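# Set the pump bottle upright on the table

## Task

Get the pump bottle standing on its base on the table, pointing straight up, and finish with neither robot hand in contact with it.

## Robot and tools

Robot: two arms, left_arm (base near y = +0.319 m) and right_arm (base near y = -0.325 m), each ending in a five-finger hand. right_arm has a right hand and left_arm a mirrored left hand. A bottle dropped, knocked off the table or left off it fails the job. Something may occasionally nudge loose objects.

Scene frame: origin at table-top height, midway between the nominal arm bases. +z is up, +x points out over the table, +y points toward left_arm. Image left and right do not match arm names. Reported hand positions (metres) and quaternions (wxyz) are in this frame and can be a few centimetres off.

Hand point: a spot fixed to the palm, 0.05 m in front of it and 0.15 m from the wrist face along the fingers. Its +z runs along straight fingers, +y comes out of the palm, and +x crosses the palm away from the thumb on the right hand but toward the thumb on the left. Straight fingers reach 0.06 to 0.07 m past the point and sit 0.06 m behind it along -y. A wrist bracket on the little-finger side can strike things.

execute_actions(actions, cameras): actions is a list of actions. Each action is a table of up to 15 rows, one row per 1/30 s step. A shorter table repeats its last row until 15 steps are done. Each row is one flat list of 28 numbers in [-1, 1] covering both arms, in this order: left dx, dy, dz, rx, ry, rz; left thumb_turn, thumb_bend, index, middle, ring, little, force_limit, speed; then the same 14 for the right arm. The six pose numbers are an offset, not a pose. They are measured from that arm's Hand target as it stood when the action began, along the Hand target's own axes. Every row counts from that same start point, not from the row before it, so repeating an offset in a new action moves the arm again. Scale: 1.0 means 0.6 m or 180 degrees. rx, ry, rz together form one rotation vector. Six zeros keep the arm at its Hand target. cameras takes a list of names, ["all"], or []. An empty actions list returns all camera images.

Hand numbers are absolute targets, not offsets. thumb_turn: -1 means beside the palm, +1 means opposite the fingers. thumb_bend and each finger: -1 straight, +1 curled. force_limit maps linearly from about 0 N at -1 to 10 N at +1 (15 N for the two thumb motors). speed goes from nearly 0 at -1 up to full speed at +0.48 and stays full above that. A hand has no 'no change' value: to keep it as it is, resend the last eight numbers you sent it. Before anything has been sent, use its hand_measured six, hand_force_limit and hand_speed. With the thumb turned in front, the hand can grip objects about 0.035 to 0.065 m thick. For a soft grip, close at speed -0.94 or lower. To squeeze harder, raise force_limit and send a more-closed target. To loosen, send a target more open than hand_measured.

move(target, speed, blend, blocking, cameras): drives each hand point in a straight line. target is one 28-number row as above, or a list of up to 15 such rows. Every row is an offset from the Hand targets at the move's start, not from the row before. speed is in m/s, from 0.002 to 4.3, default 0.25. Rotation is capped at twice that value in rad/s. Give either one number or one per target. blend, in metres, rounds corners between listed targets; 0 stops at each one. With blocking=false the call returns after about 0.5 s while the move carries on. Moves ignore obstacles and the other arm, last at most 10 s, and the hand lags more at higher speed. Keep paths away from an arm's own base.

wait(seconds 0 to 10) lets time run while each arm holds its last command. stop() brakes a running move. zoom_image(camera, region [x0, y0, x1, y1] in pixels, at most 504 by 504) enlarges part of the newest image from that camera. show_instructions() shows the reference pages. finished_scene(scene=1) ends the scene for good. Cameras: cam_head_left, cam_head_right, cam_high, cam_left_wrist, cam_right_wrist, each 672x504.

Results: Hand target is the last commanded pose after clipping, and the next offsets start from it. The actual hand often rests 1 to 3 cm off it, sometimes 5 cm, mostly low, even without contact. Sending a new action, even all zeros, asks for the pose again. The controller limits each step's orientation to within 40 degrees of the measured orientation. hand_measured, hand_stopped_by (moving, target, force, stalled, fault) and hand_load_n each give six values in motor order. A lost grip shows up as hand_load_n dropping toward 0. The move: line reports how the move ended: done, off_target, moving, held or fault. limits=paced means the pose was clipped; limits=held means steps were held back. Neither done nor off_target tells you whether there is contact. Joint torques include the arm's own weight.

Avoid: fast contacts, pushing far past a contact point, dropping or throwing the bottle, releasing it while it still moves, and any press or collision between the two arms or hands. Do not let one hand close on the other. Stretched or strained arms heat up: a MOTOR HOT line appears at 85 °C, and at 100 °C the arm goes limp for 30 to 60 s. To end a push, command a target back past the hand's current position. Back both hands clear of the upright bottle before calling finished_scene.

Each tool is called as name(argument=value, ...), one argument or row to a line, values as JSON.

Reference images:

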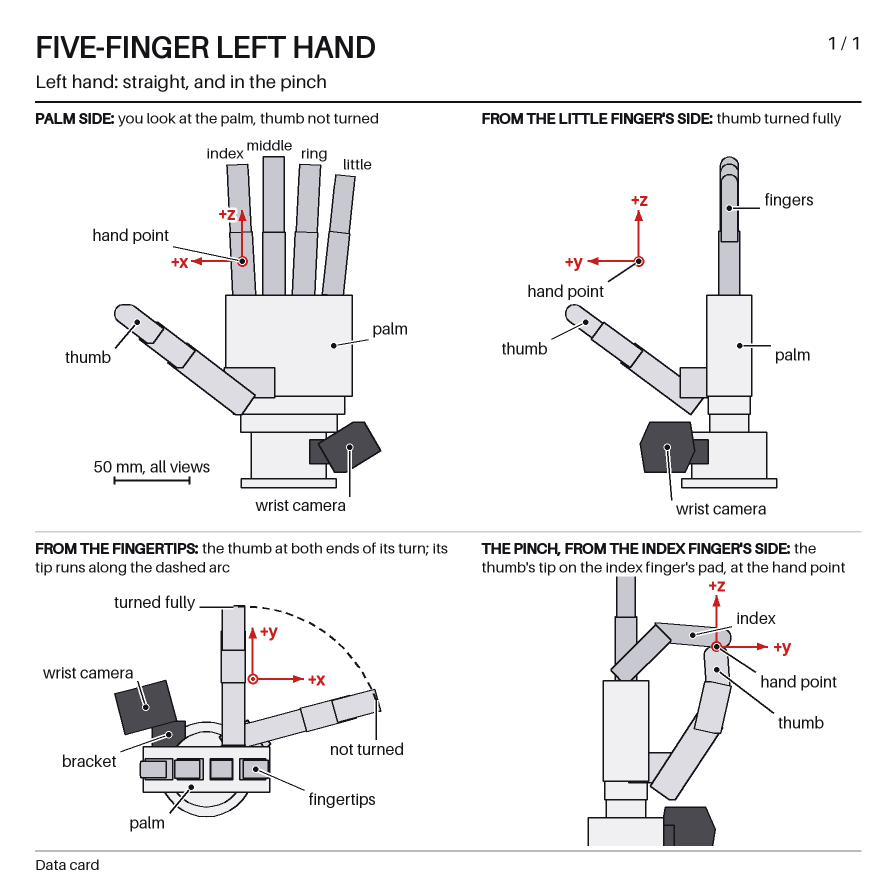

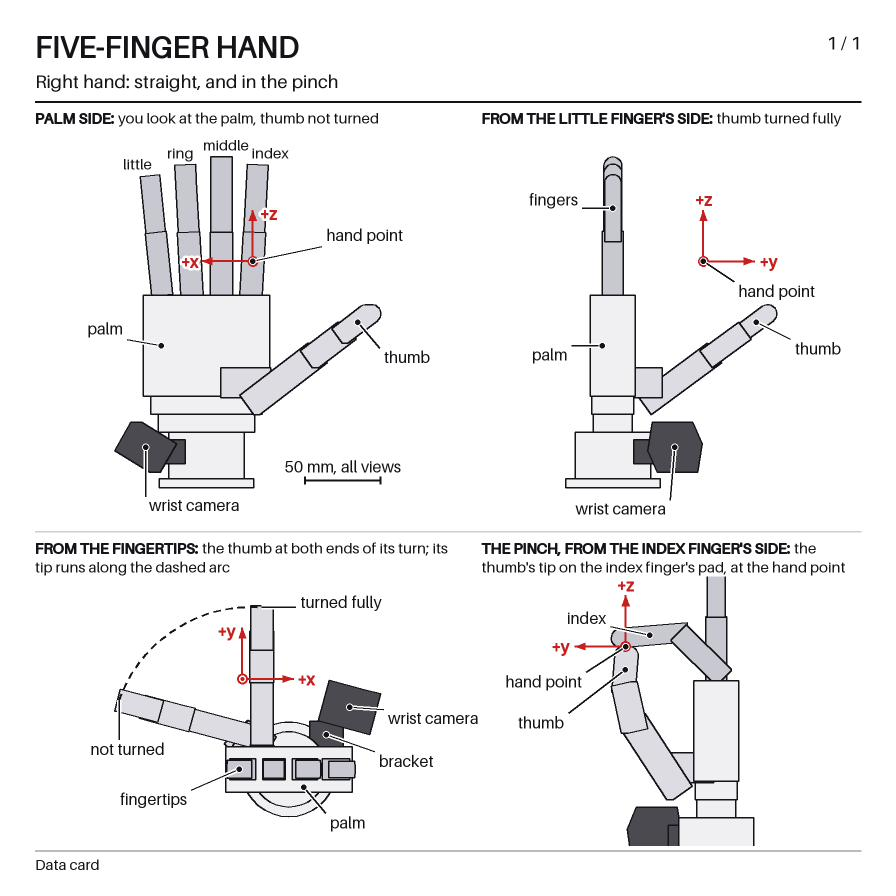

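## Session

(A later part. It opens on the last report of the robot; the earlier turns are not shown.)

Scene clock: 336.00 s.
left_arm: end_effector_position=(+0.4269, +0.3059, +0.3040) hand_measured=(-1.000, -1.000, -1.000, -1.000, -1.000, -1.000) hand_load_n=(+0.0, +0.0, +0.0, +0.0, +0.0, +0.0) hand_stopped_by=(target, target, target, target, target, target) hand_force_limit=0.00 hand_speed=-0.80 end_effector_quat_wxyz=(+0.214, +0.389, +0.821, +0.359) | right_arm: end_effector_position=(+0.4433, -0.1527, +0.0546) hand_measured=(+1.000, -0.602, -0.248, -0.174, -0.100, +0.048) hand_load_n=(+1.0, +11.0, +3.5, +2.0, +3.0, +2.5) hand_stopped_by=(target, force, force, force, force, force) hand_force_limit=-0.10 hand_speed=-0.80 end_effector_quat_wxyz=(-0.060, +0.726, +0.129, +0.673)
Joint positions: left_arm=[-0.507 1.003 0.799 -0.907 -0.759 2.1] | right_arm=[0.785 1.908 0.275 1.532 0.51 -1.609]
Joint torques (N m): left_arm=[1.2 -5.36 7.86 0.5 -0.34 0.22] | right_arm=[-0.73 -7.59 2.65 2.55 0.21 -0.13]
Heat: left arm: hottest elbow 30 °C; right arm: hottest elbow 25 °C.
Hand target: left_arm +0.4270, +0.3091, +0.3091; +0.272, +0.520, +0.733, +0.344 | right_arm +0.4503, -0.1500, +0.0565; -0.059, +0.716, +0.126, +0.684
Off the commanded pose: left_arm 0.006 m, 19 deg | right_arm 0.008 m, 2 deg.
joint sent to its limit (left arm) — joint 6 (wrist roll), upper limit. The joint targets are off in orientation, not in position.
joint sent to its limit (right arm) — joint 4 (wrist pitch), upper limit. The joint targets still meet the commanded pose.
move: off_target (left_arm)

move(
  target=[0,0,0,0,0,0,-1,-1,-1,-1,-1,-1,0,-0.8,0,0,0,0,0,0,1,-0.66,-0.31,-0.24,-0.17,-0.04,-0.1,-0.85],
  cameras=["cam_head_left","cam_high","cam_right_wrist"],
)

zoom_image(
  camera="cam_high",
  region=[220, 110, 330, 220],
)

zoom_image(
  camera="cam_head_left",
  region=[410, 180, 490, 260],
)

Scene clock: 343.10 s.
left_arm: end_effector_position=(+0.4269, +0.3059, +0.3040) hand_measured=(-1.000, -1.000, -1.000, -1.000, -1.000, -1.000) hand_load_n=(+0.0, +0.0, +0.0, +0.0, +0.0, +0.0) hand_stopped_by=(target, target, target, target, target, target) hand_force_limit=0.00 hand_speed=-0.80 end_effector_quat_wxyz=(+0.214, +0.389, +0.821, +0.359) | right_arm: end_effector_position=(+0.4457, -0.1510, +0.0555) hand_measured=(+1.000, -0.660, -0.310, -0.240, -0.170, -0.040) hand_load_n=(+0.0, +0.0, +0.0, +0.0, +0.0, +0.0) hand_stopped_by=(target, target, target, target, target, target) hand_force_limit=-0.10 hand_speed=-0.85 end_effector_quat_wxyz=(-0.059, +0.725, +0.128, +0.675)
Joint positions: left_arm=[-0.507 1.003 0.799 -0.907 -0.759 2.1] | right_arm=[0.785 1.91 0.283 1.532 0.512 -1.611]
Joint torques (N m): left_arm=[1.2 -5.42 7.86 0.49 -0.34 0.22] | right_arm=[-0.67 -7.47 1.96 2.54 0.12 -0.12]
Heat: left arm: hottest elbow 30 °C; right arm: hottest elbow 25 °C.
Hand target: left_arm +0.4270, +0.3091, +0.3091; +0.272, +0.520, +0.733, +0.344 | right_arm +0.4502, -0.1501, +0.0564; -0.059, +0.716, +0.126, +0.684
Off the commanded pose: left_arm 0.006 m, 19 deg | right_arm 0.005 m, 1 deg.
joint sent to its limit (left arm) — joint 6 (wrist roll), upper limit. The joint targets are off in orientation, not in position.
joint sent to its limit (right arm) — joint 4 (wrist pitch), upper limit. The joint targets still meet the commanded pose.
move: off_target (left_arm)
camera_calibration:
cam_right_wrist: T_world_to_cam=[[0.285528, -0.891174, 0.352537, -0.276003], [-0.463492, -0.450377, -0.763109, 0.18551], [0.838838, 0.0544912, -0.541647, -0.219677], [0, 0, 0, 1]] pos_world=[0.349062, -0.150446, 0.119878]
Images, in order (width x height): cam_head_left 672x504, cam_high 672x504, cam_right_wrist 672x504.

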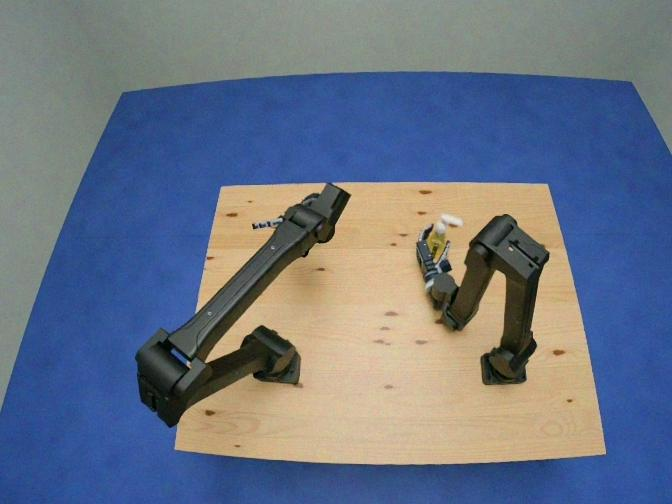

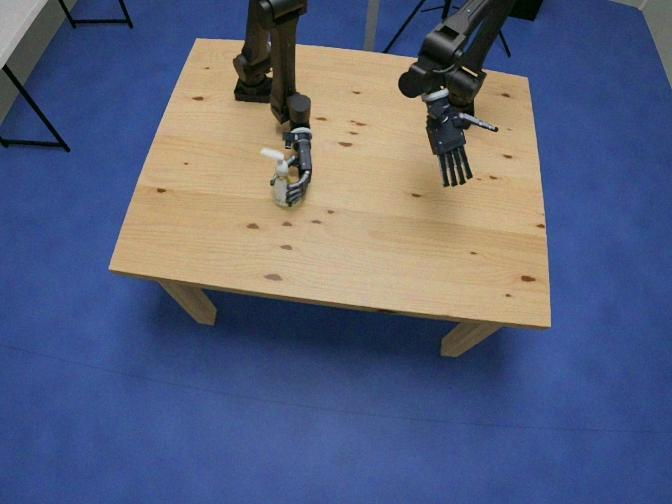

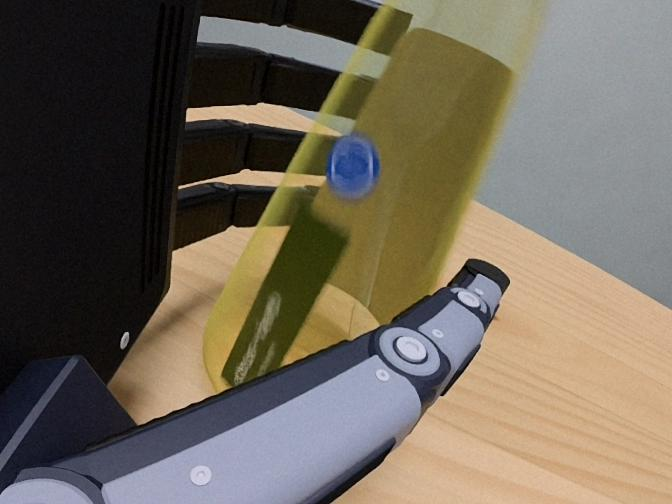

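Scaled by 4.582 from the camera's 672x504 image, which has a finer 960x720 frame.

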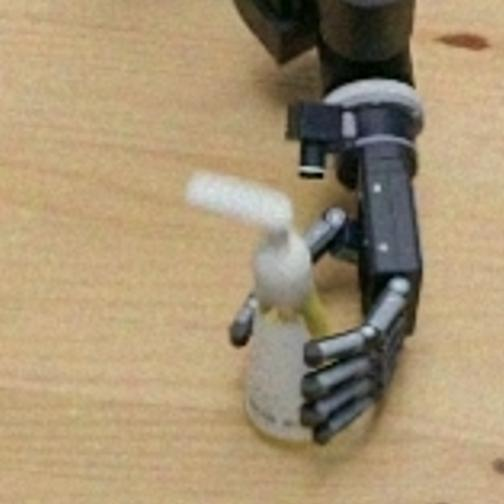

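Scaled by 6.300 from the camera's 672x504 image, which has a finer 960x720 frame.

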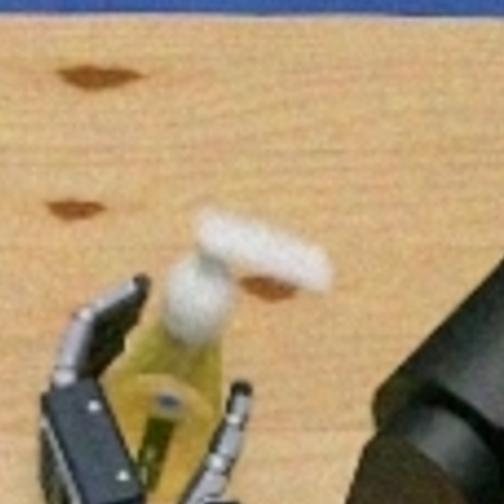

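wait(
  seconds=0.5,
  cameras=["cam_head_left","cam_high","cam_right_wrist"],
)

zoom_image(
  camera="cam_high",
  region=[220, 110, 330, 220],
)

zoom_image(
  camera="cam_head_left",
  region=[410, 180, 490, 260],
)

Scene clock: 346.60 s.
left_arm: end_effector_position=(+0.4269, +0.3059, +0.3040) hand_measured=(-1.000, -1.000, -1.000, -1.000, -1.000, -1.000) hand_load_n=(+0.0, +0.0, +0.0, +0.0, +0.0, +0.0) hand_stopped_by=(target, target, target, target, target, target) hand_force_limit=0.00 hand_speed=-0.80 end_effector_quat_wxyz=(+0.214, +0.389, +0.821, +0.359) | right_arm: end_effector_position=(+0.4461, -0.1506, +0.0558) hand_measured=(+1.000, -0.660, -0.310, -0.240, -0.170, -0.040) hand_load_n=(+0.0, +0.0, +0.0, +0.0, +0.0, +0.0) hand_stopped_by=(target, target, target, target, target, target) hand_force_limit=-0.10 hand_speed=-0.85 end_effector_quat_wxyz=(-0.060, +0.724, +0.127, +0.675)
Joint positions: left_arm=[-0.507 1.003 0.799 -0.907 -0.759 2.1] | right_arm=[0.785 1.91 0.284 1.532 0.513 -1.611]
Joint torques (N m): left_arm=[1.2 -5.36 7.87 0.5 -0.34 0.22] | right_arm=[-1.03 -8 1.95 2.59 0.09 -0.13]
Heat: left arm: hottest elbow 30 °C; right arm: hottest elbow 24 °C.
Hand target: left_arm +0.4270, +0.3091, +0.3091; +0.272, +0.520, +0.733, +0.344 | right_arm +0.4502, -0.1501, +0.0565; -0.059, +0.716, +0.126, +0.684
Off the commanded pose: left_arm 0.006 m, 19 deg | right_arm 0.004 m, 1 deg.
wait: 0.50 s; at rest from the start
camera_calibration:
cam_right_wrist: T_world_to_cam=[[0.284783, -0.891636, 0.351972, -0.275663], [-0.462821, -0.449438, -0.764069, 0.186009], [0.839461, 0.0546933, -0.54066, -0.220226], [0, 0, 0, 1]] pos_world=[0.349464, -0.150147, 0.120082]
Images, in order (width x height): cam_head_left 672x504, cam_high 672x504, cam_right_wrist 672x504.

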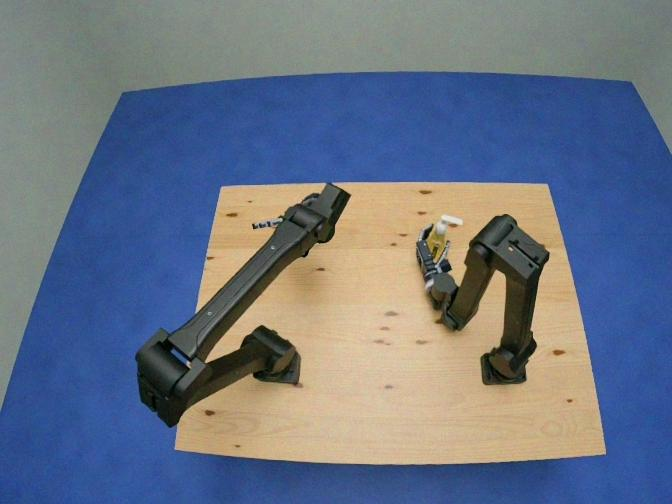

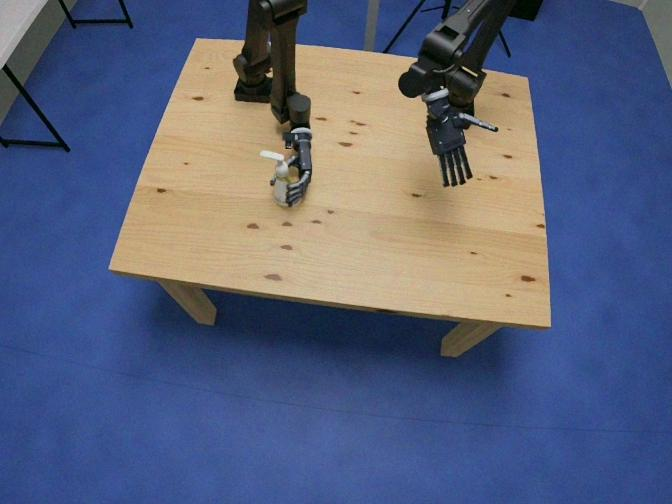

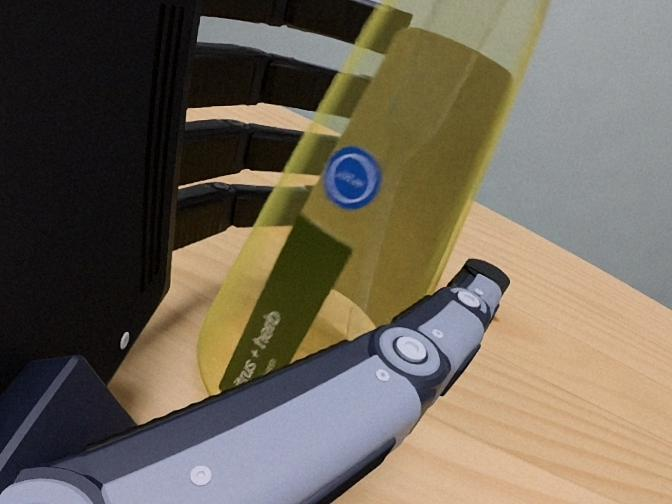

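Scaled by 4.582 from the camera's 672x504 image, which has a finer 960x720 frame.

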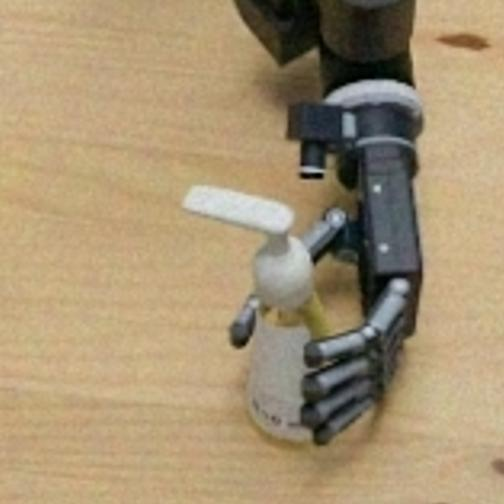

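Scaled by 6.300 from the camera's 672x504 image, which has a finer 960x720 frame.

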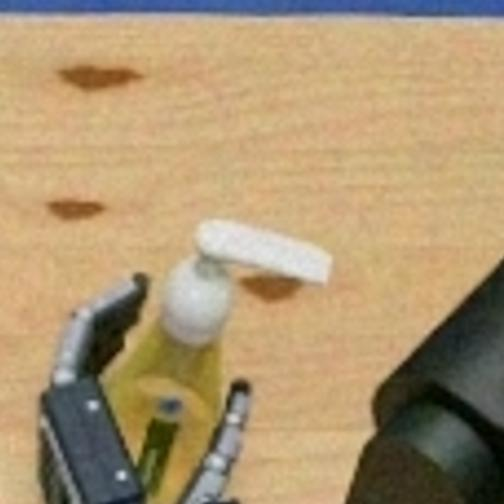

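move(
  target=[0,0,0,0,0,0,-1,-1,-1,-1,-1,-1,0,-0.8,0,0,0,0,0,0,1,-1,-1,-1,-1,-1,-0.1,-0.6],
  cameras=["cam_high","cam_right_wrist"],
)

zoom_image(
  camera="cam_high",
  region=[220, 110, 330, 220],
)

Scene clock: 373.83 s.
left_arm: end_effector_position=(+0.4269, +0.3059, +0.3040) hand_measured=(-1.000, -1.000, -1.000, -1.000, -1.000, -1.000) hand_load_n=(+0.0, +0.0, +0.0, +0.0, +0.0, +0.0) hand_stopped_by=(target, target, target, target, target, target) hand_force_limit=0.00 hand_speed=-0.80 end_effector_quat_wxyz=(+0.214, +0.389, +0.821, +0.359) | right_arm: end_effector_position=(+0.4461, -0.1506, +0.0558) hand_measured=(+1.000, -1.000, -1.000, -1.000, -1.000, -1.000) hand_load_n=(+0.5, +0.0, +0.0, +0.0, +0.0, +0.0) hand_stopped_by=(target, target, target, target, target, target) hand_force_limit=-0.10 hand_speed=-0.60 end_effector_quat_wxyz=(-0.060, +0.724, +0.127, +0.675)
Joint positions: left_arm=[-0.507 1.003 0.799 -0.907 -0.759 2.1] | right_arm=[0.785 1.91 0.284 1.532 0.513 -1.611]
Joint torques (N m): left_arm=[1.2 -5.42 7.86 0.5 -0.34 0.21] | right_arm=[-0.62 -7.82 1.87 2.56 0.08 -0.11]
Heat: left arm: hottest elbow 31 °C; right arm: hottest elbow 24 °C.
Hand target: left_arm +0.4270, +0.3091, +0.3091; +0.272, +0.520, +0.733, +0.344 | right_arm +0.4502, -0.1501, +0.0565; -0.059, +0.716, +0.126, +0.684
Off the commanded pose: left_arm 0.006 m, 19 deg | right_arm 0.004 m, 1 deg.
joint sent to its limit (left arm) — joint 6 (wrist roll), upper limit. The joint targets are off in orientation, not in position.
joint sent to its limit (right arm) — joint 4 (wrist pitch), upper limit. The joint targets still meet the commanded pose.
move: off_target (left_arm)
camera_calibration:
cam_right_wrist: T_world_to_cam=[[0.284783, -0.891636, 0.351972, -0.275663], [-0.462821, -0.449438, -0.764069, 0.186009], [0.839461, 0.0546933, -0.54066, -0.220226], [0, 0, 0, 1]] pos_world=[0.349464, -0.150147, 0.120082]
Images, in order (width x height): cam_high 672x504, cam_right_wrist 672x504.

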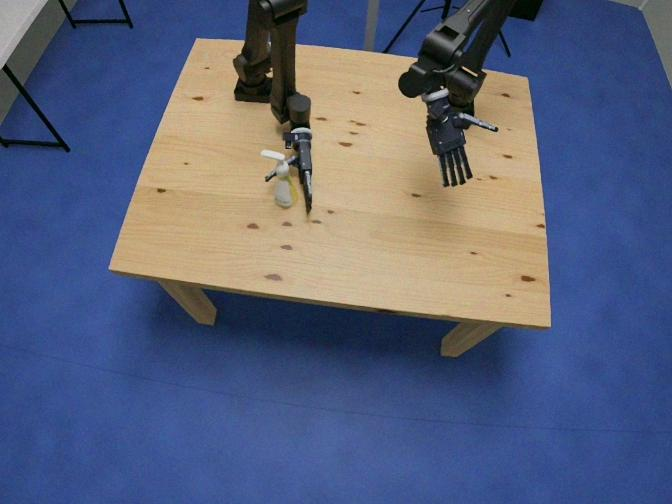

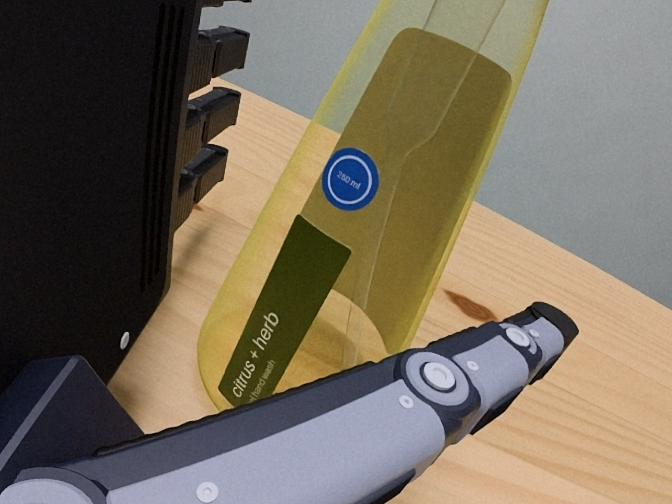

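Scaled by 4.582 from the camera's 672x504 image, which has a finer 960x720 frame.

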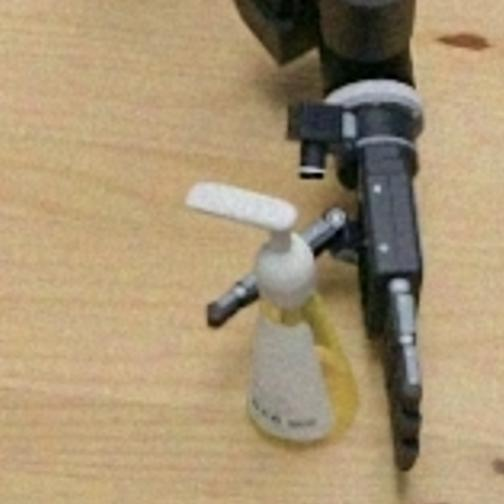

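move(
  target=[
    [0,0,0,0,0,0,-1,-1,-1,-1,-1,-1,0,-0.8,0.008,-0.056,-0.062,0,0,0,1,-1,-1,-1,-1,-1,-0.1,-0.6],
    [0,0,0,0,0,0,-1,-1,-1,-1,-1,-1,0,-0.8,0.083,-0.135,-0.147,0,0,0,1,-1,-1,-1,-1,-1,-0.1,-0.6],
  ],
  speed=0.1,
  blend=[0.02,0],
  cameras=["cam_high","cam_head_left"],
)

Scene clock: 393.50 s.
left_arm: end_effector_position=(+0.4269, +0.3059, +0.3040) hand_measured=(-1.000, -1.000, -1.000, -1.000, -1.000, -1.000) hand_load_n=(+0.0, +0.0, +0.0, +0.0, +0.0, +0.0) hand_stopped_by=(target, target, target, target, target, target) hand_force_limit=0.00 hand_speed=-0.80 end_effector_quat_wxyz=(+0.214, +0.389, +0.821, +0.359) | right_arm: end_effector_position=(+0.3474, -0.0943, +0.0997) hand_measured=(+1.000, -1.000, -1.000, -1.000, -1.000, -1.000) hand_load_n=(+0.5, +0.0, +0.0, +0.0, +0.0, +0.0) hand_stopped_by=(target, target, target, target, target, target) hand_force_limit=-0.10 hand_speed=-0.60 end_effector_quat_wxyz=(-0.048, +0.717, +0.132, +0.682)
Joint positions: left_arm=[-0.507 1.003 0.799 -0.907 -0.759 2.1] | right_arm=[1.229 1.665 0.255 1.298 0.964 -1.59]
Joint torques (N m): left_arm=[1.2 -5.42 7.84 0.49 -0.34 0.22] | right_arm=[0.21 -9.05 2.71 1.1 0.3 0.08]
Heat: left arm: hottest elbow 31 °C; right arm: hottest elbow 24 °C.
Hand target: left_arm +0.4270, +0.3091, +0.3091; +0.272, +0.520, +0.733, +0.344 | right_arm +0.3457, -0.0899, +0.1039; -0.059, +0.716, +0.126, +0.684
Off the commanded pose: left_arm 0.006 m, 19 deg | right_arm 0.006 m, 1 deg.
joint sent to its limit (left arm) — joint 6 (wrist roll), upper limit. The joint targets are off in orientation, not in position.
move: off_target (left_arm)
Images, in order (width x height): cam_head_left 672x504, cam_high 672x504.

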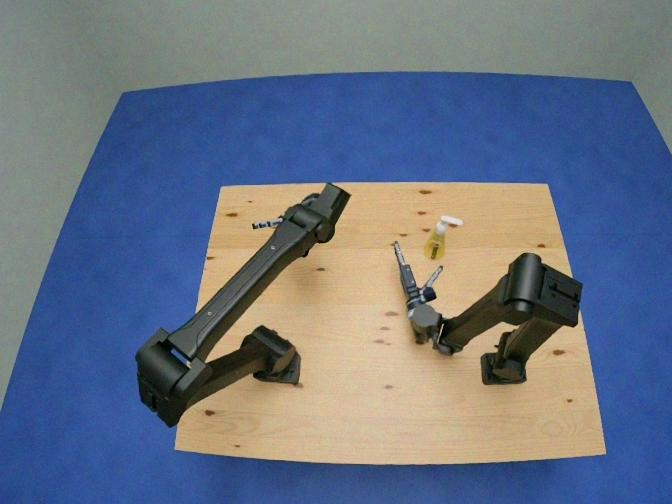

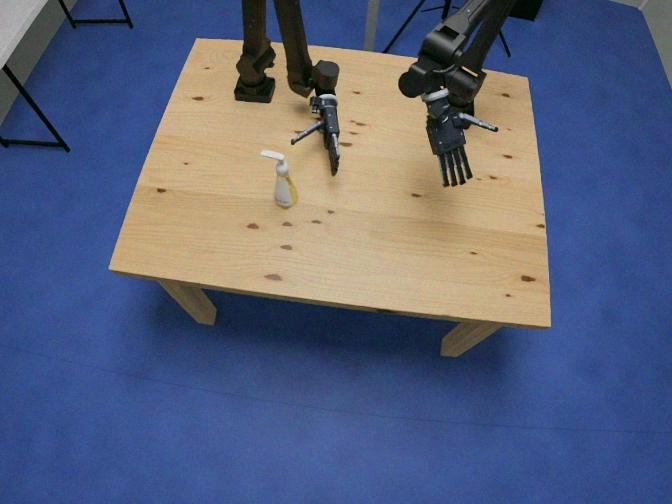

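finished_scene(
)

The scene is finished: the task was done.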